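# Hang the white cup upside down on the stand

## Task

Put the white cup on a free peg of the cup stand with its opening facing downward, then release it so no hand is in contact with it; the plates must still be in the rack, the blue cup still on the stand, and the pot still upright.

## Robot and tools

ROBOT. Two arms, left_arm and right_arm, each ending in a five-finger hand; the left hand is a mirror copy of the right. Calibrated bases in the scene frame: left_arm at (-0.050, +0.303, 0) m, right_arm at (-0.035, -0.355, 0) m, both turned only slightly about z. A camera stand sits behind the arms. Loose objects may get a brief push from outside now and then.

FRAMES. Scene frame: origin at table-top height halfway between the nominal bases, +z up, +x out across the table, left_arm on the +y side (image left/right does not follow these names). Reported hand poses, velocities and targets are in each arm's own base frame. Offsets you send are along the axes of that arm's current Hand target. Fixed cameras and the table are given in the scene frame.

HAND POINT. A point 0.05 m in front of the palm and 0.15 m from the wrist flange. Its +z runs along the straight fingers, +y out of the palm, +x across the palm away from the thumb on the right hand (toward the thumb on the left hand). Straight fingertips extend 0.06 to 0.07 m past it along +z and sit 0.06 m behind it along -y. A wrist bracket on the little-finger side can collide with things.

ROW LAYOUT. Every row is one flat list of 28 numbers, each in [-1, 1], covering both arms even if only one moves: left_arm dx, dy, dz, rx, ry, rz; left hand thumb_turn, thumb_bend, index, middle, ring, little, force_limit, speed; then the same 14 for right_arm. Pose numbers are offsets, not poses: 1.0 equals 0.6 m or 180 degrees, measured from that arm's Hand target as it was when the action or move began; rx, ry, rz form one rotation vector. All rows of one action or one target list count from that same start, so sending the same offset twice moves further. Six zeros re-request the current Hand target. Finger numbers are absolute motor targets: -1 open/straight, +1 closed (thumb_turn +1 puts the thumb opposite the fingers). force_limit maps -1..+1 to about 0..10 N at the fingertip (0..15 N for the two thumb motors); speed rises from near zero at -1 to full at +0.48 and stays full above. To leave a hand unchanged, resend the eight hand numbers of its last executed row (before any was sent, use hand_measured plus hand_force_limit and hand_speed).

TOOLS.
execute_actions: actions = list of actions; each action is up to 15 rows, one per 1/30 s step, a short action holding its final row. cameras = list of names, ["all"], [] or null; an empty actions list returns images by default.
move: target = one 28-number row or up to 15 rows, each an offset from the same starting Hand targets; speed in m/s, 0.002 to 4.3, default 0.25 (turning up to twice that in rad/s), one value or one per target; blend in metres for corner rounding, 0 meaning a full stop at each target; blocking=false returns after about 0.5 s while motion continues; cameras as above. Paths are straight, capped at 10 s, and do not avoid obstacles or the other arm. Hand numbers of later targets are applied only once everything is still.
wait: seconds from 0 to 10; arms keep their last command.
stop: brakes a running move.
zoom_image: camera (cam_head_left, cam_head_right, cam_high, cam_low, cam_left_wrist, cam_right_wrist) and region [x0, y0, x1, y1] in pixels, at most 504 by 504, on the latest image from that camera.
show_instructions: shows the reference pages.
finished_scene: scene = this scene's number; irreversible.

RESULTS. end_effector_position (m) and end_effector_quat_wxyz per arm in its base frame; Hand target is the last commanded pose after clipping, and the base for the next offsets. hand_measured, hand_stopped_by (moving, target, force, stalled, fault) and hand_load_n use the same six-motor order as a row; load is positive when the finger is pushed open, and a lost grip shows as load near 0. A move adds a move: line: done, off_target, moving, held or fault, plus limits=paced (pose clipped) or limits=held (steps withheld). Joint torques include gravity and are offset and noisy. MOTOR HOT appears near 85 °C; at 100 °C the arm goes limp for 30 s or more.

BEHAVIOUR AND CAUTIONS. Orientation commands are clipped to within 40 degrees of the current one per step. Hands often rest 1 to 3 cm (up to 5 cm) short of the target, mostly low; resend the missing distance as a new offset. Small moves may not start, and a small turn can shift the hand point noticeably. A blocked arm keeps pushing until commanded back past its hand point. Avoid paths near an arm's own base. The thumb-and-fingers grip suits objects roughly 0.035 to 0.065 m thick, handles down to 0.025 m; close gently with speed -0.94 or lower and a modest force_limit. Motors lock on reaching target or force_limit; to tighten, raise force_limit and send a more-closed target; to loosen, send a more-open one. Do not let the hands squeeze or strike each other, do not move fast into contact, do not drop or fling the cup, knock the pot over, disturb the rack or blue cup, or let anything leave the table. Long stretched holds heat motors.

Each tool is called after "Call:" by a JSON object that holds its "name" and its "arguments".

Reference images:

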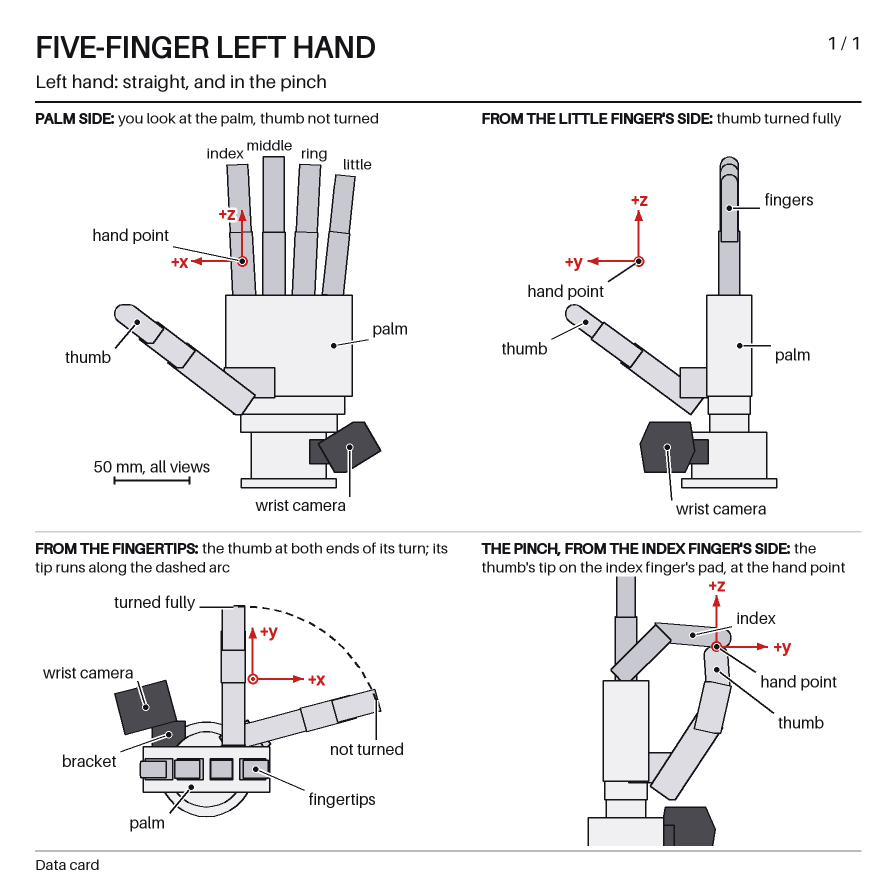

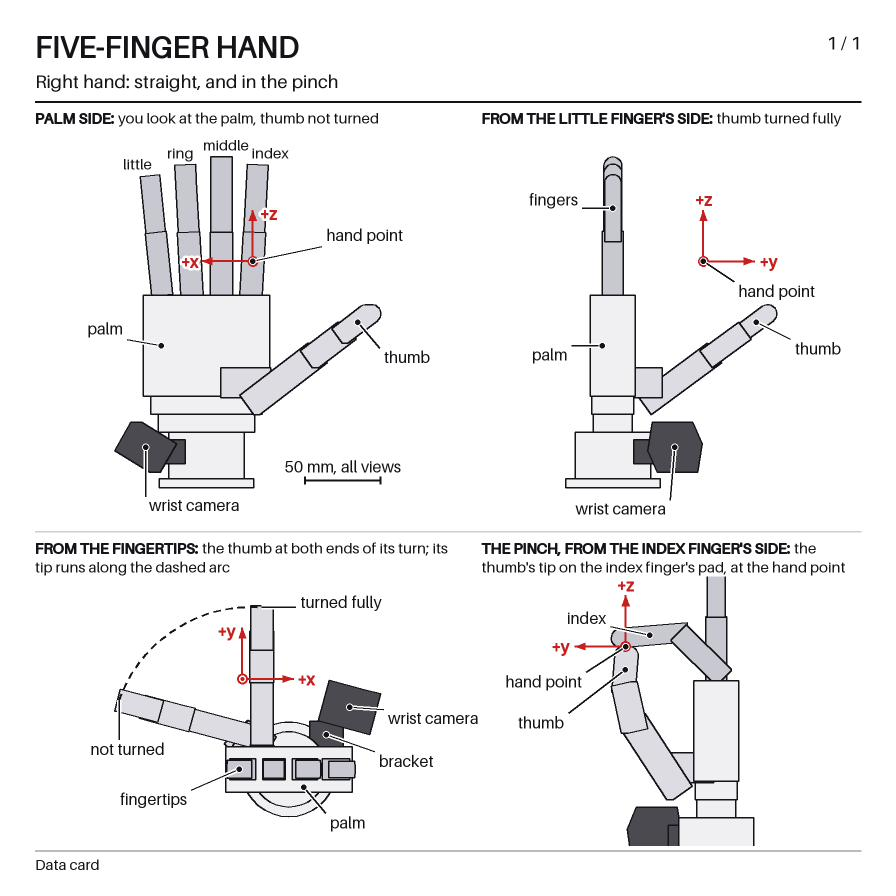

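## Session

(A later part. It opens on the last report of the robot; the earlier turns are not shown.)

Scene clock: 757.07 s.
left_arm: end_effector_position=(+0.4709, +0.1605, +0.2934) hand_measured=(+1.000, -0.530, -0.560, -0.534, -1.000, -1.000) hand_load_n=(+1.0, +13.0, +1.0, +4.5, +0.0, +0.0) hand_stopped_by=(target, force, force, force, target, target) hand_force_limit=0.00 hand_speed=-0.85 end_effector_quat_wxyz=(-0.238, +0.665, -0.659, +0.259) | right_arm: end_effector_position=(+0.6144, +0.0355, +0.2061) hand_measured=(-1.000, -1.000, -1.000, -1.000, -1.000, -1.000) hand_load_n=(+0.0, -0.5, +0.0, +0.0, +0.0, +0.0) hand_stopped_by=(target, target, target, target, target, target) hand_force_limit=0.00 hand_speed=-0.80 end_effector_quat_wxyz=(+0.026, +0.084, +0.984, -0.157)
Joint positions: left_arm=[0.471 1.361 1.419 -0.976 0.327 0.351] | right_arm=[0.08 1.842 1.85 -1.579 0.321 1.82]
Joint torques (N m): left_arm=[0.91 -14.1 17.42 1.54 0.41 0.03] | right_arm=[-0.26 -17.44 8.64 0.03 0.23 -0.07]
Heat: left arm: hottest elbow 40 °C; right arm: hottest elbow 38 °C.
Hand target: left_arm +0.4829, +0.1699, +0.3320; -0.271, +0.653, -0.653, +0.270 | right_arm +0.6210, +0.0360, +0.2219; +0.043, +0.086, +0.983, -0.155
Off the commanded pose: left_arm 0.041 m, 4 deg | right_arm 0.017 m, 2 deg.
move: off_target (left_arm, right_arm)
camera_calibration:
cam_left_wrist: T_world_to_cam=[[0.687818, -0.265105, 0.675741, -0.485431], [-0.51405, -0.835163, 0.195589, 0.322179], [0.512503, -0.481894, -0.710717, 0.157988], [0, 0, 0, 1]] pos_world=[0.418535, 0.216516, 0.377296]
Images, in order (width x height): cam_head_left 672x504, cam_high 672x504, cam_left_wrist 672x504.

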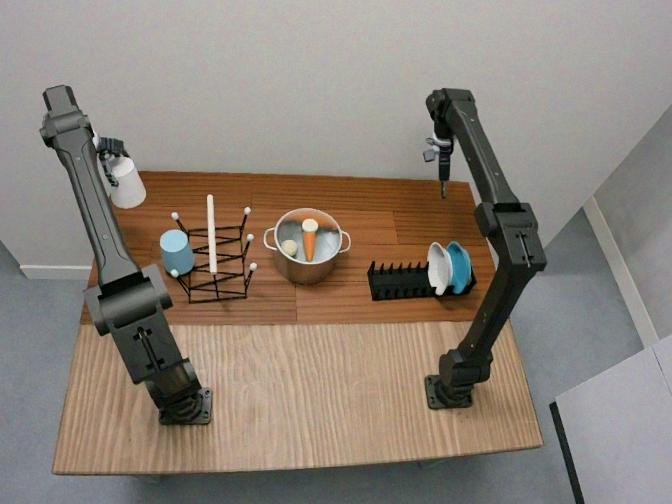

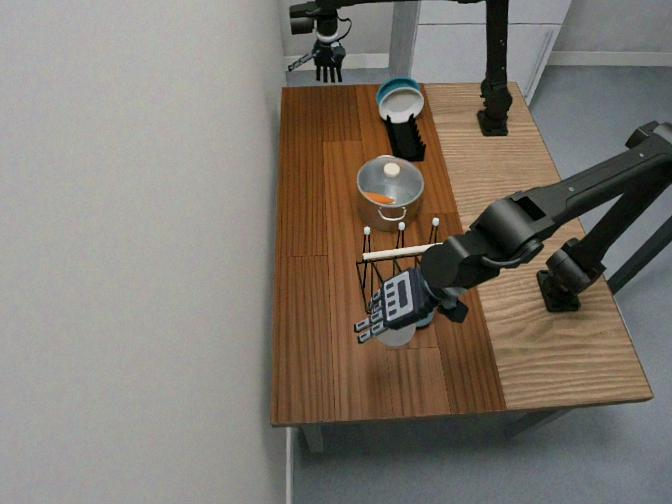

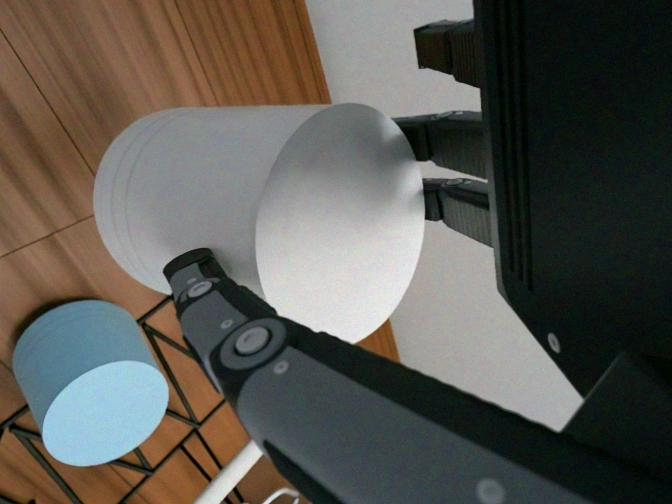

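Call:
{"name": "move", "arguments": {"target": [0.5183,-0.0412,-0.0012,0,-0.0589,-0.0589,1,-0.524,-0.35,-0.35,-1,-1,0.0,-0.85,0,0,0,0,0,0,-1,-1,-1,-1,-1,-1,0,-0.8], "speed": 0.15, "cameras": ["cam_left_wrist","cam_high","cam_head_left","cam_head_right","cam_low"]}}

Scene clock: 804.43 s.
left_arm: end_effector_position=(+0.4864, -0.1339, +0.3131) hand_measured=(+1.000, -0.530, -0.560, -0.534, -1.000, -1.000) hand_load_n=(+1.0, +12.5, +1.0, +4.5, +0.0, +0.0) hand_stopped_by=(target, force, force, force, target, target) hand_force_limit=0.00 hand_speed=-0.85 end_effector_quat_wxyz=(-0.294, +0.735, -0.577, +0.202) | right_arm: end_effector_position=(+0.6144, +0.0355, +0.2061) hand_measured=(-1.000, -1.000, -1.000, -1.000, -1.000, -1.000) hand_load_n=(+0.0, +0.0, +0.0, +0.0, +0.0, +0.0) hand_stopped_by=(target, target, target, target, target, target) hand_force_limit=0.00 hand_speed=-0.80 end_effector_quat_wxyz=(+0.026, +0.084, +0.984, -0.157)
Joint positions: left_arm=[-0.321 1.331 1.448 -1.061 -0.399 -0.428] | right_arm=[0.08 1.842 1.85 -1.579 0.321 1.82]
Joint torques (N m): left_arm=[-0.03 -12.75 17.29 1.48 -0.29 -0.08] | right_arm=[-0.44 -17.38 8.62 0.03 0.23 -0.07]
Heat: left arm: hottest elbow 47 °C; right arm: hottest elbow 38 °C.
Hand target: left_arm +0.4999, -0.1412, +0.3497; -0.303, +0.733, -0.563, +0.232 | right_arm +0.6210, +0.0360, +0.2219; +0.043, +0.086, +0.983, -0.155
Off the commanded pose: left_arm 0.040 m, 4 deg | right_arm 0.017 m, 2 deg.
move: off_target (left_arm, right_arm)
camera_calibration:
cam_left_wrist: T_world_to_cam=[[0.73908, -0.130613, 0.660833, -0.589659], [-0.282813, -0.950539, 0.128427, -0.0264925], [0.611373, -0.28181, -0.739463, 0.00990015], [0, 0, 0, 1]] pos_world=[0.42226, -0.0994092, 0.400389]
Images, in order (width x height): cam_head_left 672x504, cam_head_right 672x504, cam_high 672x504, cam_low 672x504, cam_left_wrist 672x504.

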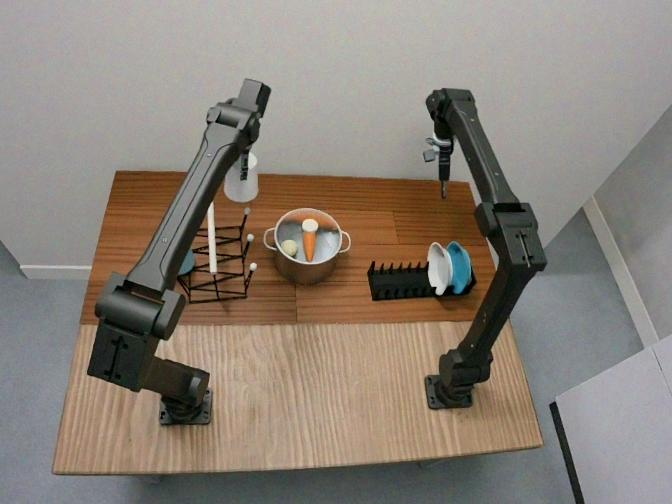

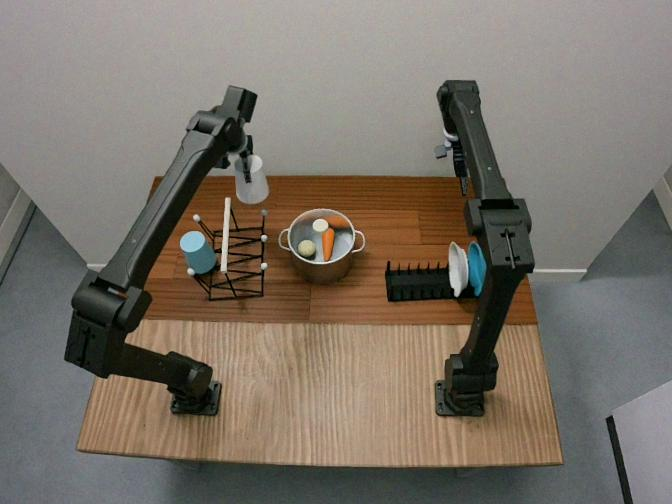

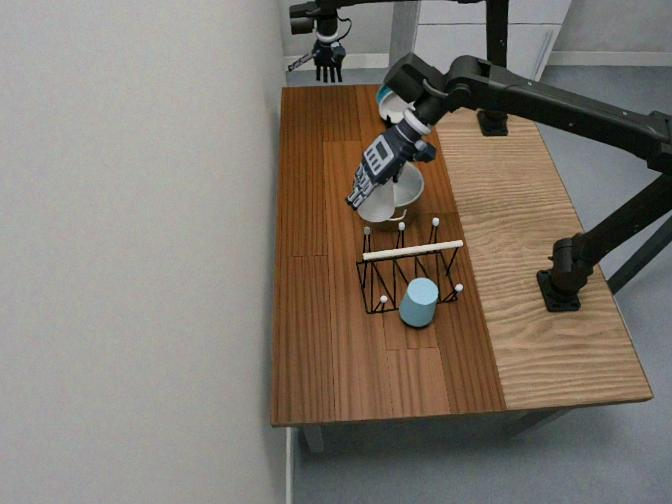

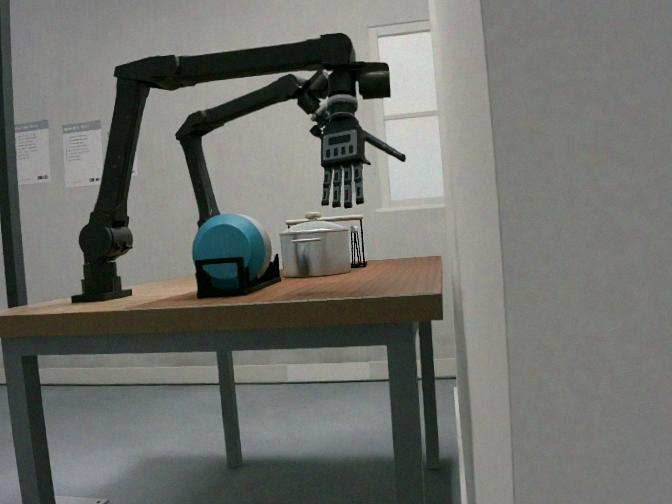

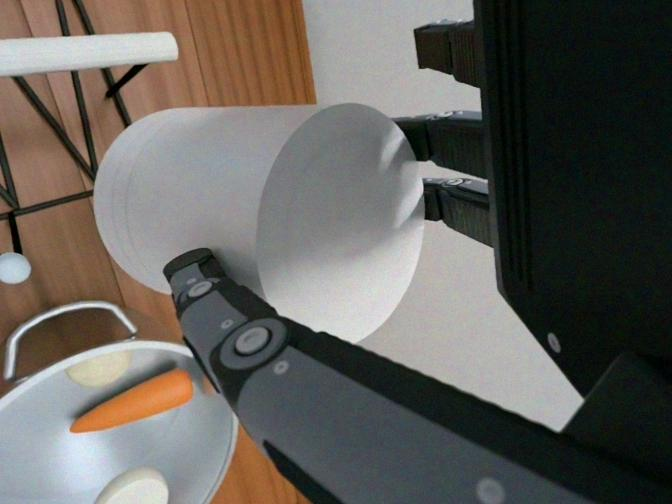

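Call:
{"name": "move", "arguments": {"target": [0.008,0.099,0.0887,0,0,0,1,-0.524,-0.35,-0.35,-1,-1,0.0,-0.85,0,0,0,0,0,0,-1,-1,-1,-1,-1,-1,0,-0.8], "speed": 0.1, "cameras": ["cam_left_wrist","cam_high","cam_head_left","cam_head_right"]}}

Scene clock: 837.17 s.
left_arm: end_effector_position=(+0.4949, -0.1414, +0.2614) hand_measured=(+1.000, -0.530, -0.560, -0.534, -1.000, -1.000) hand_load_n=(+1.0, +12.5, +1.0, +4.5, +0.0, +0.0) hand_stopped_by=(target, force, force, force, target, target) hand_force_limit=0.00 hand_speed=-0.85 end_effector_quat_wxyz=(-0.300, +0.734, -0.570, +0.216) | right_arm: end_effector_position=(+0.6144, +0.0355, +0.2061) hand_measured=(-1.000, -1.000, -1.000, -1.000, -1.000, -1.000) hand_load_n=(+0.0, +0.0, +0.0, +0.0, +0.0, +0.0) hand_stopped_by=(target, target, target, target, target, target) hand_force_limit=0.00 hand_speed=-0.80 end_effector_quat_wxyz=(+0.026, +0.084, +0.984, -0.157)
Joint positions: left_arm=[-0.332 1.331 1.301 -0.884 -0.409 -0.441] | right_arm=[0.08 1.842 1.85 -1.579 0.321 1.82]
Joint torques (N m): left_arm=[-0.32 -14.04 10.63 2.66 -0.29 -0.09] | right_arm=[-0.21 -17.32 8.65 0.06 0.23 -0.07]
Heat: left arm: hottest elbow 47 °C; right arm: hottest elbow 38 °C.
Hand target: left_arm +0.4968, -0.1469, +0.2702; -0.303, +0.733, -0.563, +0.233 | right_arm +0.6210, +0.0360, +0.2219; +0.043, +0.086, +0.983, -0.155
Off the commanded pose: left_arm 0.010 m, 2 deg | right_arm 0.017 m, 2 deg.
move: off_target (right_arm)
camera_calibration:
cam_left_wrist: T_world_to_cam=[[0.717203, -0.120236, 0.686414, -0.557207], [-0.282967, -0.95039, 0.129185, -0.0246325], [0.636828, -0.286884, -0.715645, -0.0550683], [0, 0, 0, 1]] pos_world=[0.427729, -0.106205, 0.346247]
Images, in order (width x height): cam_head_left 672x504, cam_head_right 672x504, cam_high 672x504, cam_left_wrist 672x504.

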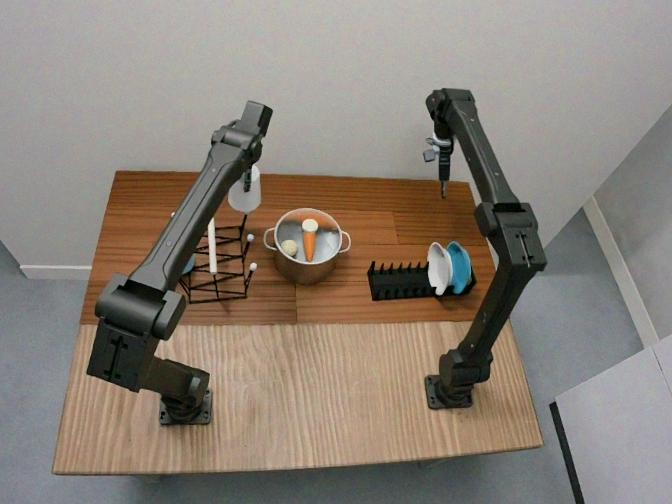

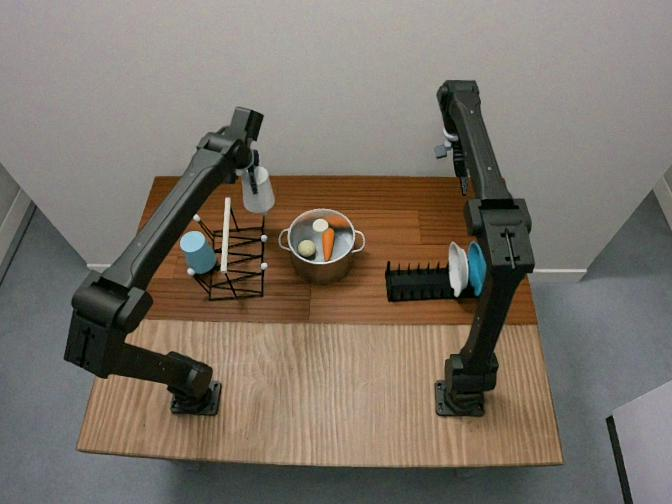

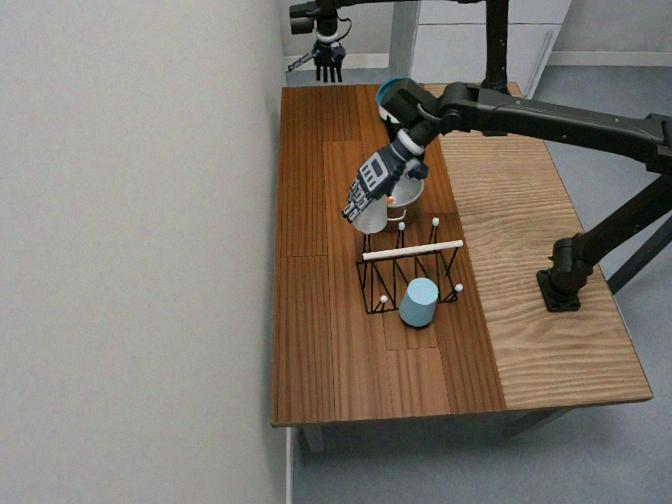

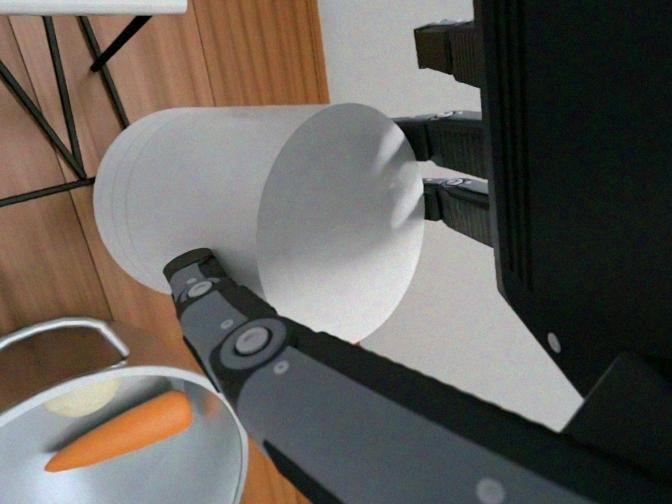

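Call:
{"name": "zoom_image", "arguments": {"camera": "cam_head_left", "region": [160, 140, 330, 310]}}

Call:
{"name": "zoom_image", "arguments": {"camera": "cam_head_right", "region": [180, 140, 350, 310]}}

Call:
{"name": "zoom_image", "arguments": {"camera": "cam_high", "region": [320, 140, 480, 300]}}

Scaled by 2.965 from the camera's 672x504 image, which has a finer 960x720 frame.

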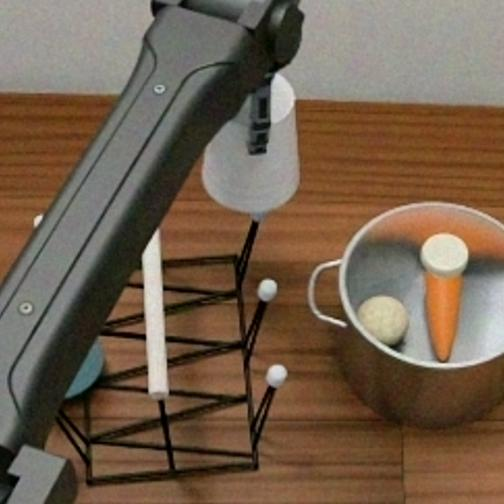

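Scaled by 2.965 from the camera's 672x504 image, which has a finer 960x720 frame.

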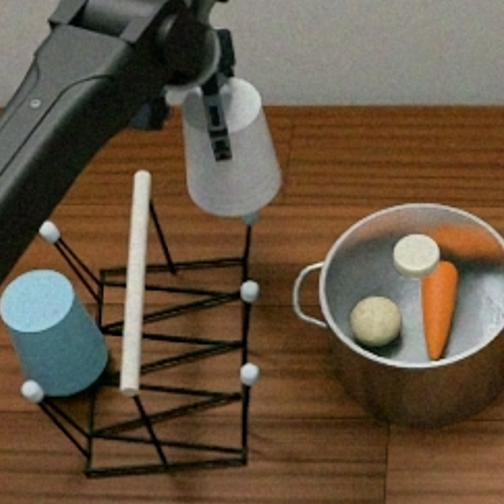

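Scaled by 3.150 from the camera's 672x504 image, which has a finer 960x720 frame.

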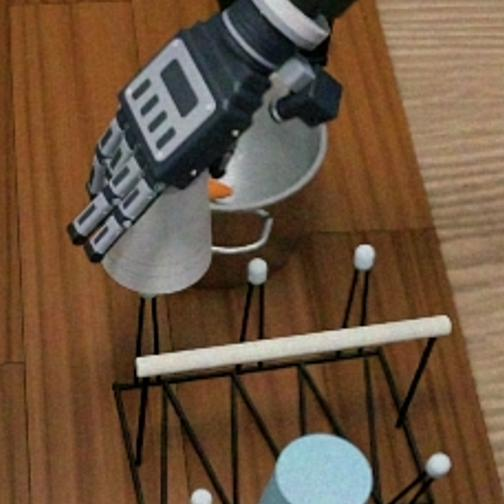

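Call:
{"name": "move", "arguments": {"target": [0.0058,0.139,0.1323,0,0,0,1,-0.524,-0.35,-0.35,-1,-1,0.0,-0.85,0,0,0,0,0,0,-1,-1,-1,-1,-1,-1,0,-0.8], "speed": 0.07, "cameras": ["cam_left_wrist","cam_high","cam_head_left","cam_head_right"]}}

Call:
{"name": "zoom_image", "arguments": {"camera": "cam_head_right", "region": [180, 140, 350, 310]}}

Call:
{"name": "zoom_image", "arguments": {"camera": "cam_high", "region": [320, 140, 480, 300]}}

Scene clock: 891.30 s.
left_arm: end_effector_position=(+0.4913, -0.1448, +0.1513) hand_measured=(+1.000, -0.530, -0.560, -0.534, -1.000, -1.000) hand_load_n=(+1.5, +13.0, +1.0, +4.5, +0.0, +0.0) hand_stopped_by=(target, force, force, force, target, target) hand_force_limit=0.00 hand_speed=-0.85 end_effector_quat_wxyz=(-0.301, +0.733, -0.568, +0.221) | right_arm: end_effector_position=(+0.6144, +0.0355, +0.2061) hand_measured=(-1.000, -1.000, -1.000, -1.000, -1.000, -1.000) hand_load_n=(+0.0, +0.0, +0.0, +0.0, +0.0, +0.0) hand_stopped_by=(target, target, target, target, target, target) hand_force_limit=0.00 hand_speed=-0.80 end_effector_quat_wxyz=(+0.026, +0.084, +0.984, -0.157)
Joint positions: left_arm=[-0.343 1.372 1.043 -0.579 -0.416 -0.45] | right_arm=[0.08 1.842 1.85 -1.579 0.321 1.82]
Joint torques (N m): left_arm=[-0.38 -13.22 10.24 2.63 -0.29 -0.08] | right_arm=[-0.38 -17.38 8.64 0.03 0.23 -0.07]
Heat: left arm: hottest elbow 42 °C; right arm: hottest elbow 38 °C.
Hand target: left_arm +0.4949, -0.1511, +0.1551; -0.303, +0.733, -0.563, +0.233 | right_arm +0.6210, +0.0360, +0.2219; +0.043, +0.086, +0.983, -0.155
Off the commanded pose: left_arm 0.008 m, 1 deg | right_arm 0.017 m, 2 deg.
move: off_target (right_arm)
camera_calibration:
cam_left_wrist: T_world_to_cam=[[0.710499, -0.118036, 0.693728, -0.477011], [-0.284062, -0.95005, 0.129281, -0.0140842], [0.643816, -0.288916, -0.70854, -0.137469], [0, 0, 0, 1]] pos_world=[0.42342, -0.109402, 0.235335]
Images, in order (width x height): cam_head_left 672x504, cam_head_right 672x504, cam_high 672x504, cam_left_wrist 672x504.

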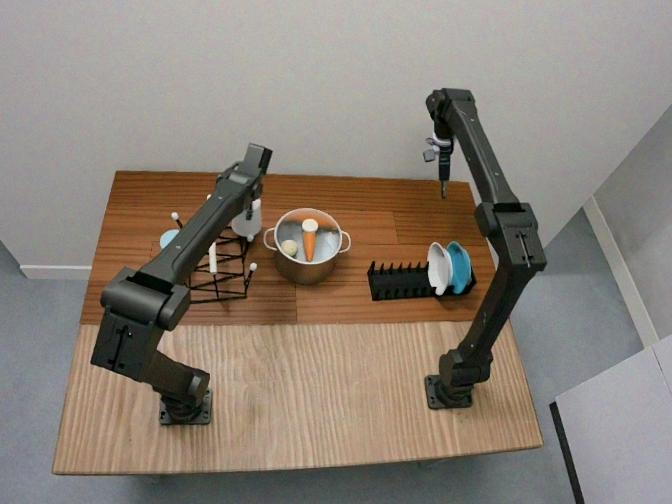

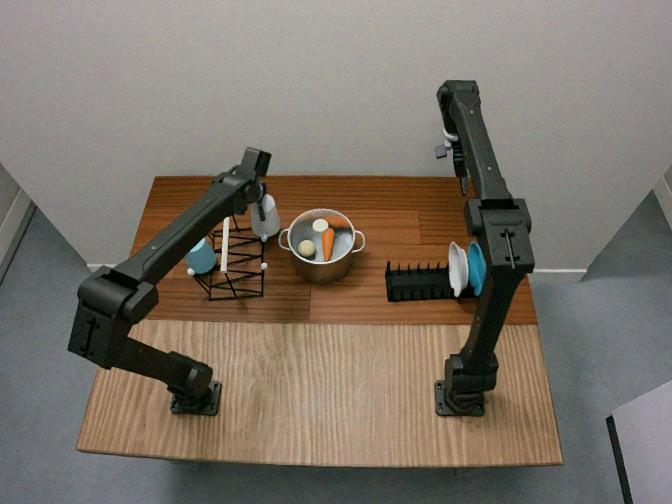

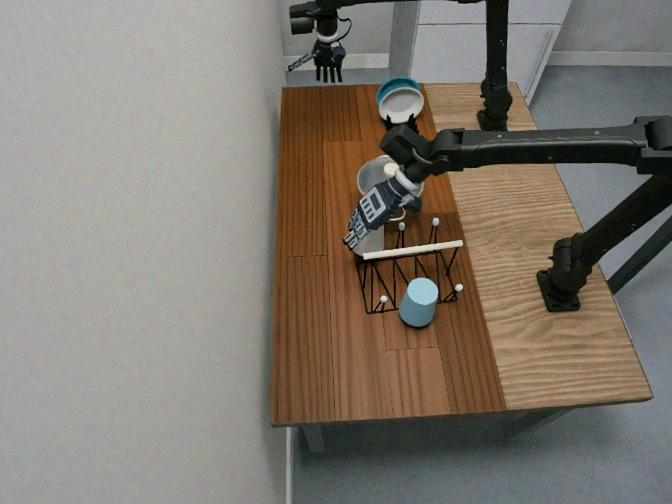

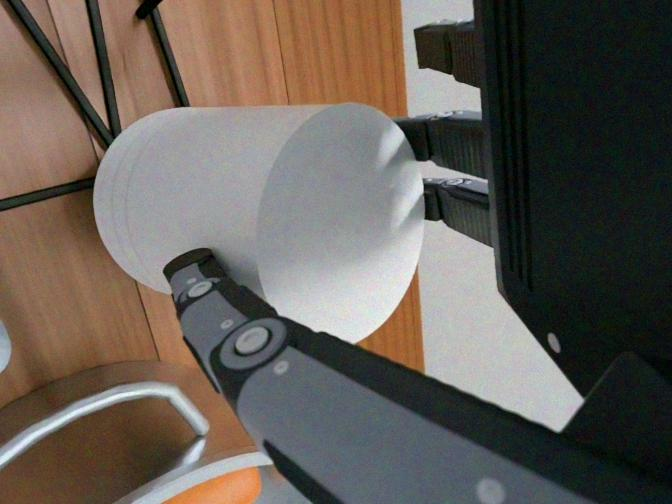

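Scaled by 2.965 from the camera's 672x504 image, which has a finer 960x720 frame.

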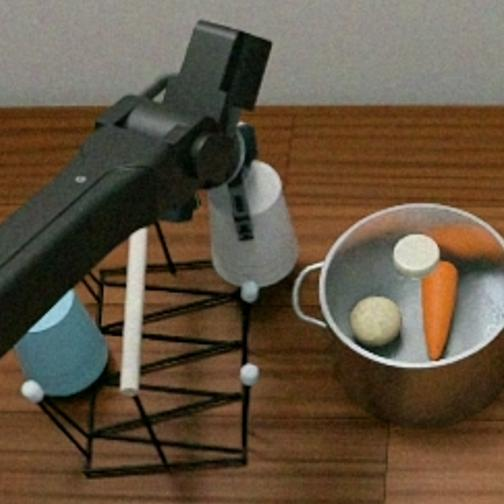

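Scaled by 3.150 from the camera's 672x504 image, which has a finer 960x720 frame.

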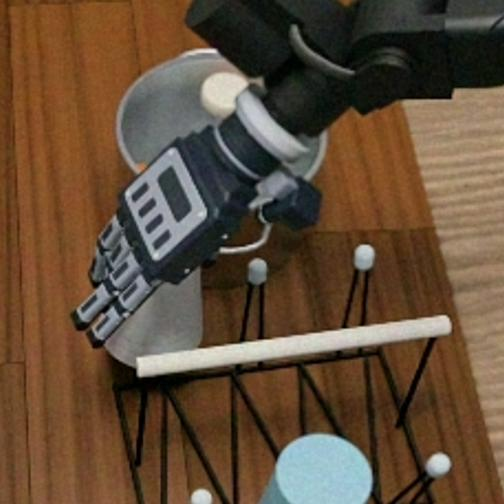

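Call:
{"name": "move", "arguments": {"target": [0.0016,0.0333,0.0327,0,0,0,1,-0.524,-0.35,-0.35,-1,-1,0.0,-0.85,0,0,0,0,0,0,-1,-1,-1,-1,-1,-1,0,-0.8], "speed": 0.04, "cameras": ["cam_left_wrist","cam_high","cam_head_left","cam_head_right"]}}

Call:
{"name": "zoom_image", "arguments": {"camera": "cam_head_right", "region": [180, 140, 350, 310]}}

Call:
{"name": "zoom_image", "arguments": {"camera": "cam_high", "region": [320, 140, 480, 300]}}

Scene clock: 901.57 s.
left_arm: end_effector_position=(+0.4915, -0.1457, +0.1245) hand_measured=(+1.000, -0.530, -0.560, -0.534, -1.000, -1.000) hand_load_n=(+1.5, +12.5, +1.0, +4.5, +0.0, +0.0) hand_stopped_by=(target, force, force, force, target, target) hand_force_limit=0.00 hand_speed=-0.85 end_effector_quat_wxyz=(-0.302, +0.733, -0.567, +0.222) | right_arm: end_effector_position=(+0.6144, +0.0355, +0.2061) hand_measured=(-1.000, -1.000, -1.000, -1.000, -1.000, -1.000) hand_load_n=(+0.0, +0.0, +0.0, +0.0, +0.0, +0.0) hand_stopped_by=(target, target, target, target, target, target) hand_force_limit=0.00 hand_speed=-0.80 end_effector_quat_wxyz=(+0.026, +0.084, +0.984, -0.157)
Joint positions: left_arm=[-0.345 1.399 0.994 -0.501 -0.417 -0.452] | right_arm=[0.08 1.842 1.85 -1.579 0.321 1.82]
Joint torques (N m): left_arm=[-0.38 -13.22 9.89 2.62 -0.29 -0.08] | right_arm=[-0.32 -17.44 8.65 0.03 0.24 -0.07]
Heat: left arm: hottest elbow 42 °C; right arm: hottest elbow 38 °C.
Hand target: left_arm +0.4948, -0.1519, +0.1270; -0.303, +0.733, -0.563, +0.232 | right_arm +0.6210, +0.0360, +0.2219; +0.043, +0.086, +0.983, -0.155
Off the commanded pose: left_arm 0.008 m, 1 deg | right_arm 0.017 m, 2 deg.
move: off_target (right_arm)
camera_calibration:
cam_left_wrist: T_world_to_cam=[[0.709057, -0.11731, 0.695325, -0.458014], [-0.283974, -0.950075, 0.129292, -0.0113963], [0.645444, -0.289129, -0.70697, -0.157871], [0, 0, 0, 1]] pos_world=[0.423418, -0.110202, 0.208332]
Images, in order (width x height): cam_head_left 672x504, cam_head_right 672x504, cam_high 672x504, cam_left_wrist 672x504.

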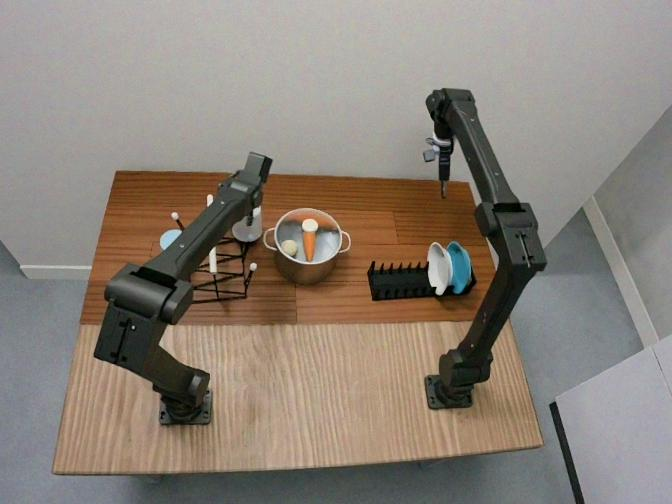

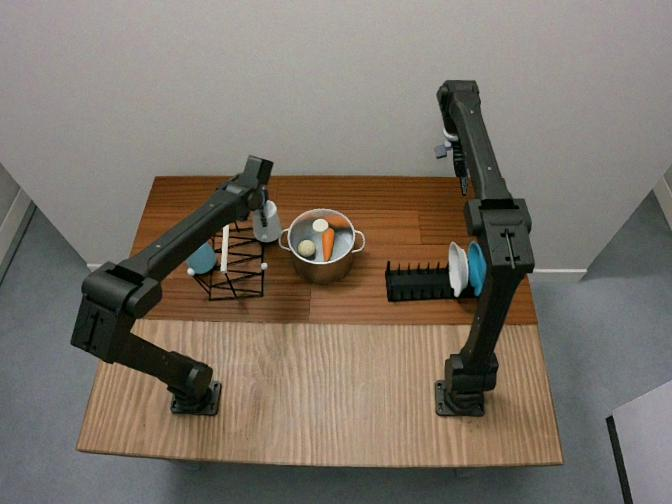

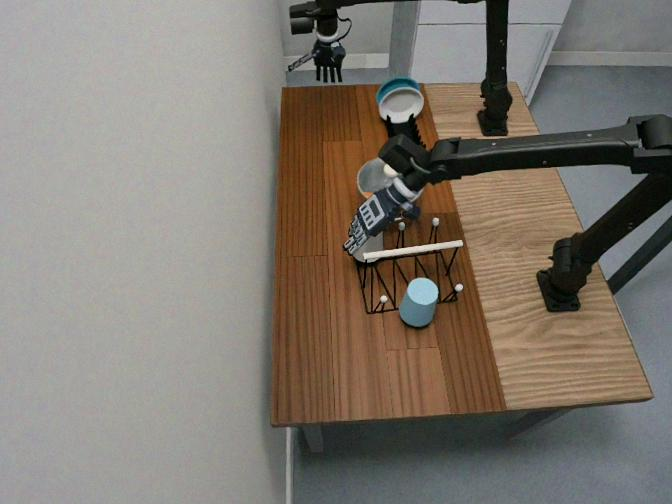

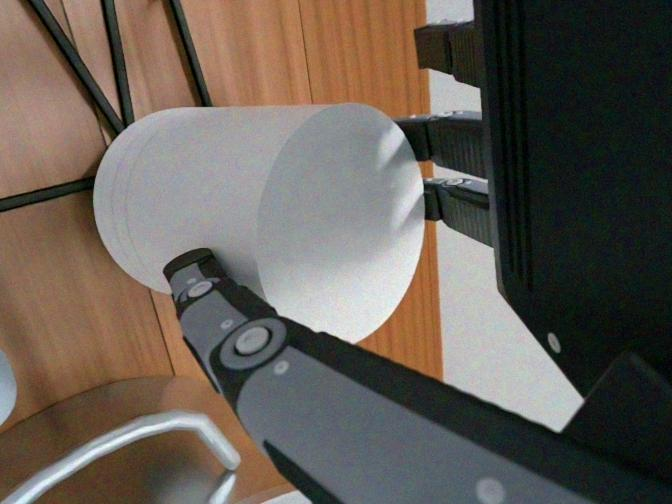

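Scaled by 2.965 from the camera's 672x504 image, which has a finer 960x720 frame.

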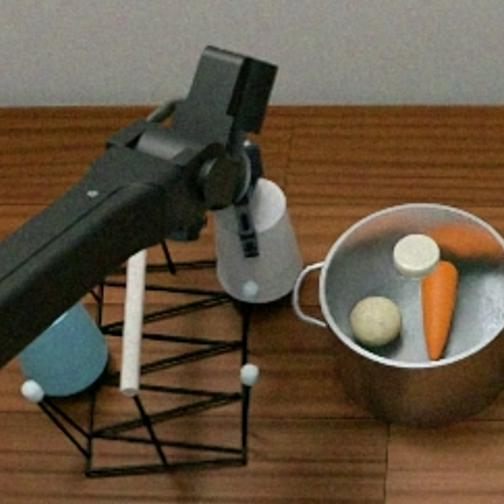

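Scaled by 3.150 from the camera's 672x504 image, which has a finer 960x720 frame.

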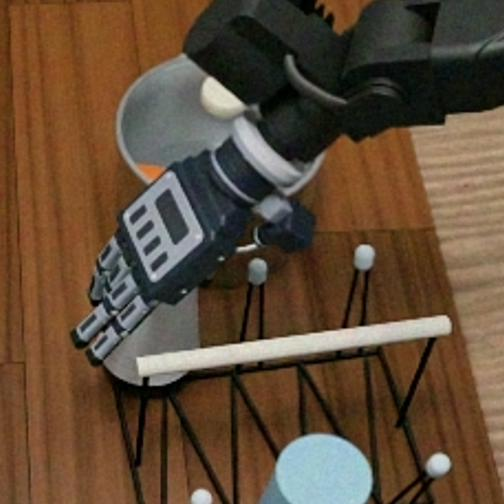

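Call:
{"name": "move", "arguments": {"target": [0,0.0106,0.0106,0,0,0,1,-0.524,-0.35,-0.35,-1,-1,0.0,-0.85,0,0,0,0,0,0,-1,-1,-1,-1,-1,-1,0,-0.8], "speed": 0.03, "cameras": ["cam_left_wrist"]}}

Scene clock: 910.97 s.
left_arm: end_effector_position=(+0.4930, -0.1464, +0.1198) hand_measured=(+1.000, -0.530, -0.560, -0.534, -1.000, -1.000) hand_load_n=(+1.0, +13.0, +1.0, +4.5, +0.0, +0.0) hand_stopped_by=(target, force, force, force, target, target) hand_force_limit=0.00 hand_speed=-0.85 end_effector_quat_wxyz=(-0.303, +0.733, -0.566, +0.225) | right_arm: end_effector_position=(+0.6144, +0.0355, +0.2061) hand_measured=(-1.000, -1.000, -1.000, -1.000, -1.000, -1.000) hand_load_n=(+0.0, +0.0, +0.0, +0.0, +0.0, +0.0) hand_stopped_by=(target, target, target, target, target, target) hand_force_limit=0.00 hand_speed=-0.80 end_effector_quat_wxyz=(+0.026, +0.084, +0.984, -0.157)
Joint positions: left_arm=[-0.345 1.405 0.983 -0.476 -0.419 -0.453] | right_arm=[0.08 1.842 1.85 -1.579 0.321 1.82]
Joint torques (N m): left_arm=[-0.32 -12.81 9.46 2.74 -0.25 -0.08] | right_arm=[-0.21 -17.44 8.64 0.03 0.24 -0.07]
Heat: left arm: hottest elbow 41 °C; right arm: hottest elbow 38 °C.
Hand target: left_arm +0.4948, -0.1520, +0.1180; -0.303, +0.733, -0.563, +0.232 | right_arm +0.6210, +0.0360, +0.2219; +0.043, +0.086, +0.983, -0.155
Off the commanded pose: left_arm 0.006 m, 1 deg | right_arm 0.017 m, 2 deg.
move: off_target (right_arm)
camera_calibration:
cam_left_wrist: T_world_to_cam=[[0.703274, -0.115502, 0.701474, -0.453478], [-0.284826, -0.949838, 0.12916, -0.0106254], [0.651368, -0.290633, -0.700894, -0.166293], [0, 0, 0, 1]] pos_world=[0.42421, -0.1108, 0.202921]
Images, in order (width x height): cam_left_wrist 672x504.

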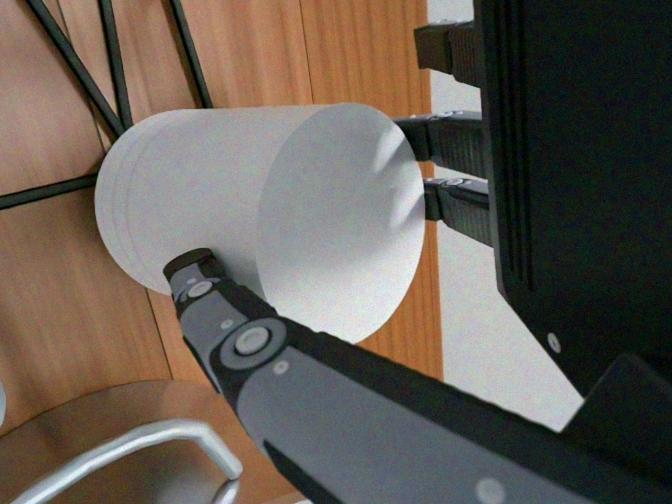

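Call:
{"name": "move", "arguments": {"target": [0,0,0,0,0,0,1,-0.8,-0.85,-0.85,-1,-1,0.0,-0.8,0,0,0,0,0,0,-1,-1,-1,-1,-1,-1,0,-0.8], "speed": 0.03, "cameras": ["cam_left_wrist","cam_head_right","cam_high"]}}

Scene clock: 922.70 s.
left_arm: end_effector_position=(+0.4938, -0.1467, +0.1203) hand_measured=(+1.000, -0.800, -0.850, -0.850, -1.000, -1.000) hand_load_n=(+0.0, +0.0, +0.0, +0.0, +0.0, +0.0) hand_stopped_by=(target, target, target, target, target, target) hand_force_limit=0.00 hand_speed=-0.80 end_effector_quat_wxyz=(-0.304, +0.733, -0.565, +0.227) | right_arm: end_effector_position=(+0.6144, +0.0355, +0.2061) hand_measured=(-1.000, -1.000, -1.000, -1.000, -1.000, -1.000) hand_load_n=(+0.0, +0.0, +0.0, +0.0, +0.0, +0.0) hand_stopped_by=(target, target, target, target, target, target) hand_force_limit=0.00 hand_speed=-0.80 end_effector_quat_wxyz=(+0.026, +0.084, +0.984, -0.157)
Joint positions: left_arm=[-0.345 1.405 0.983 -0.472 -0.419 -0.453] | right_arm=[0.08 1.842 1.85 -1.579 0.321 1.82]
Joint torques (N m): left_arm=[-0.32 -12.81 9.46 2.52 -0.25 -0.07] | right_arm=[-0.26 -17.49 8.65 0.05 0.23 -0.08]
Heat: left arm: hottest elbow 40 °C; right arm: hottest elbow 38 °C.
Hand target: left_arm +0.4948, -0.1520, +0.1181; -0.303, +0.733, -0.563, +0.233 | right_arm +0.6210, +0.0360, +0.2219; +0.043, +0.086, +0.983, -0.155
Off the commanded pose: left_arm 0.006 m, 1 deg | right_arm 0.017 m, 2 deg.
move: off_target (right_arm)
camera_calibration:
cam_left_wrist: T_world_to_cam=[[0.700948, -0.114019, 0.704039, -0.453356], [-0.284797, -0.949769, 0.129732, -0.010819], [0.653882, -0.291443, -0.698211, -0.16824], [0, 0, 0, 1]] pos_world=[0.424707, -0.110999, 0.203117]
Images, in order (width x height): cam_head_right 672x504, cam_high 672x504, cam_left_wrist 672x504.

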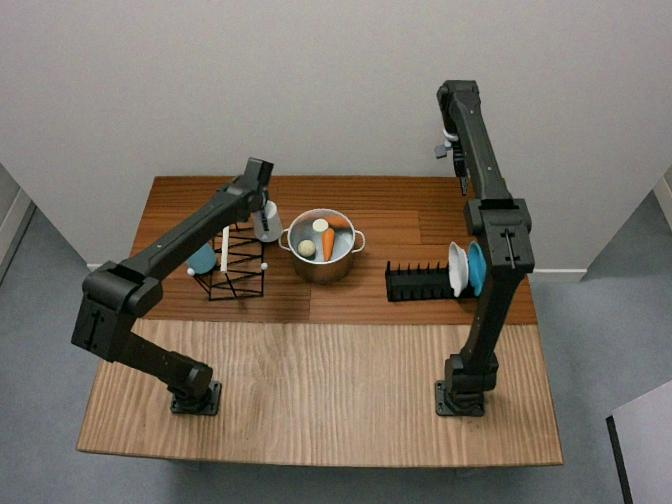

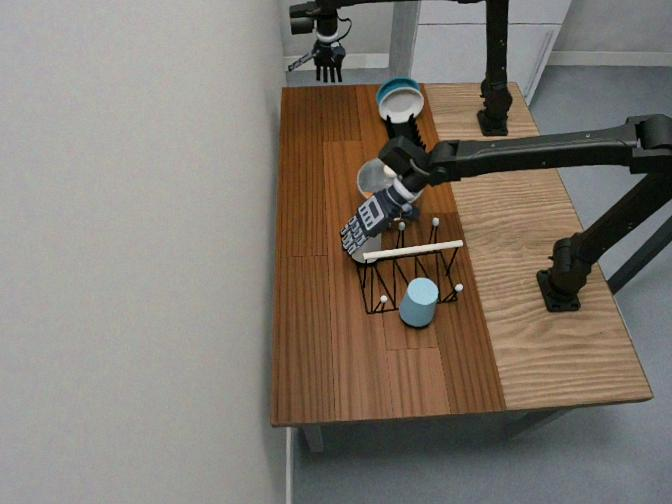

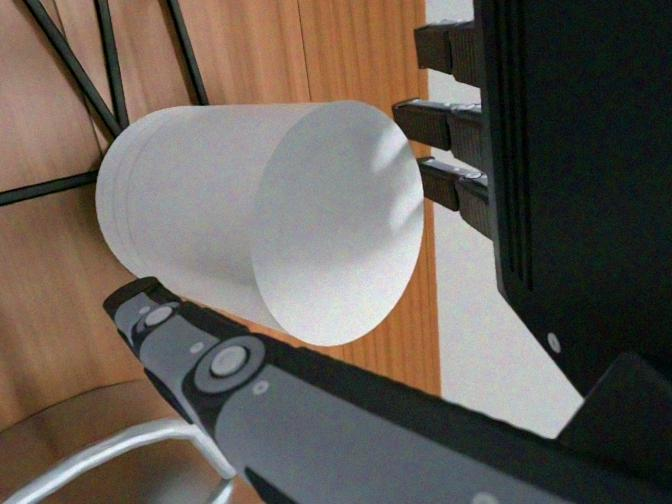

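Call:
{"name": "move", "arguments": {"target": [[0,0,0,0,0,0,1,-0.95,-1,-1,-1,-1,0.0,-0.6,0,0,0,0,0,0,-1,-1,-1,-1,-1,-1,0,-0.8],[0.0228,-0.0892,-0.0428,0.0261,0.0128,-0.0128,1,-0.95,-1,-1,-1,-1,0.0,-0.6,0,0,0,0,0,0,-1,-1,-1,-1,-1,-1,0,-0.8]], "speed": 0.06, "cameras": ["cam_left_wrist","cam_head_right","cam_high"]}}

Scene clock: 954.17 s.
left_arm: end_effector_position=(+0.4939, -0.1468, +0.1325) hand_measured=(+1.000, -0.950, -1.000, -1.000, -1.000, -1.000) hand_load_n=(+0.0, +0.0, +0.0, +0.0, +0.0, +0.0) hand_stopped_by=(target, target, target, target, target, target) hand_force_limit=0.00 hand_speed=-0.60 end_effector_quat_wxyz=(-0.307, +0.731, -0.560, +0.238) | right_arm: end_effector_position=(+0.6144, +0.0355, +0.2061) hand_measured=(-1.000, -1.000, -1.000, -1.000, -1.000, -1.000) hand_load_n=(+0.0, +0.0, +0.0, +0.0, +0.0, +0.0) hand_stopped_by=(target, target, target, target, target, target) hand_force_limit=0.00 hand_speed=-0.80 end_effector_quat_wxyz=(+0.026, +0.084, +0.984, -0.157)
Joint positions: left_arm=[-0.345 1.38 0.983 -0.472 -0.419 -0.453] | right_arm=[0.08 1.842 1.85 -1.579 0.321 1.82]
Joint torques (N m): left_arm=[-0.26 -14.56 16.05 1.85 -0.24 -0.07] | right_arm=[-0.26 -17.44 8.66 0.03 0.24 -0.07]
Heat: left arm: hottest elbow 39 °C; right arm: hottest elbow 38 °C.
Hand target: left_arm +0.5174, -0.1601, +0.1740; -0.317, +0.726, -0.544, +0.276 | right_arm +0.6210, +0.0360, +0.2219; +0.043, +0.086, +0.983, -0.155
Off the commanded pose: left_arm 0.050 m, 5 deg | right_arm 0.017 m, 2 deg.
move: off_target (left_arm, right_arm)
camera_calibration:
cam_left_wrist: T_world_to_cam=[[0.684338, -0.107987, 0.721124, -0.455269], [-0.287791, -0.948685, 0.131047, -0.0110008], [0.669968, -0.297214, -0.680299, -0.170895], [0, 0, 0, 1]] pos_world=[0.422886, -0.110392, 0.213487]
Images, in order (width x height): cam_head_right 672x504, cam_high 672x504, cam_left_wrist 672x504.

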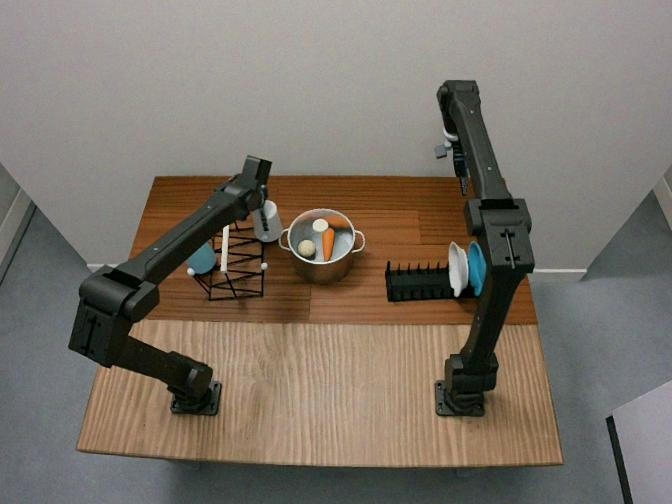

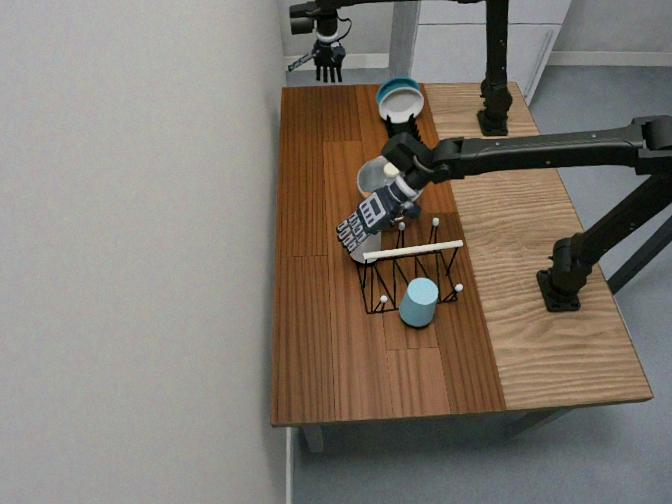

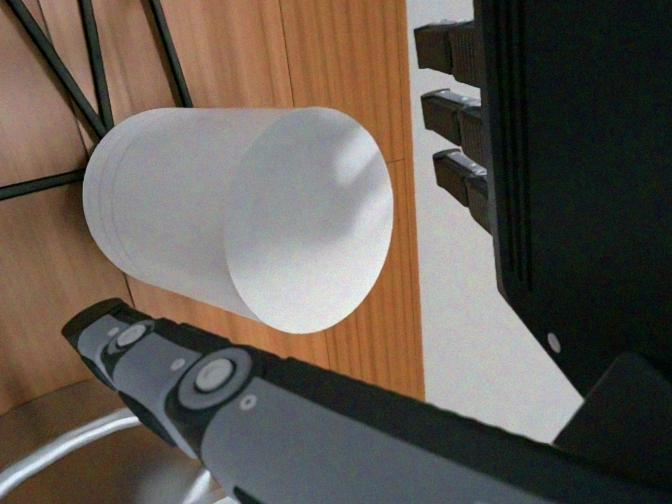

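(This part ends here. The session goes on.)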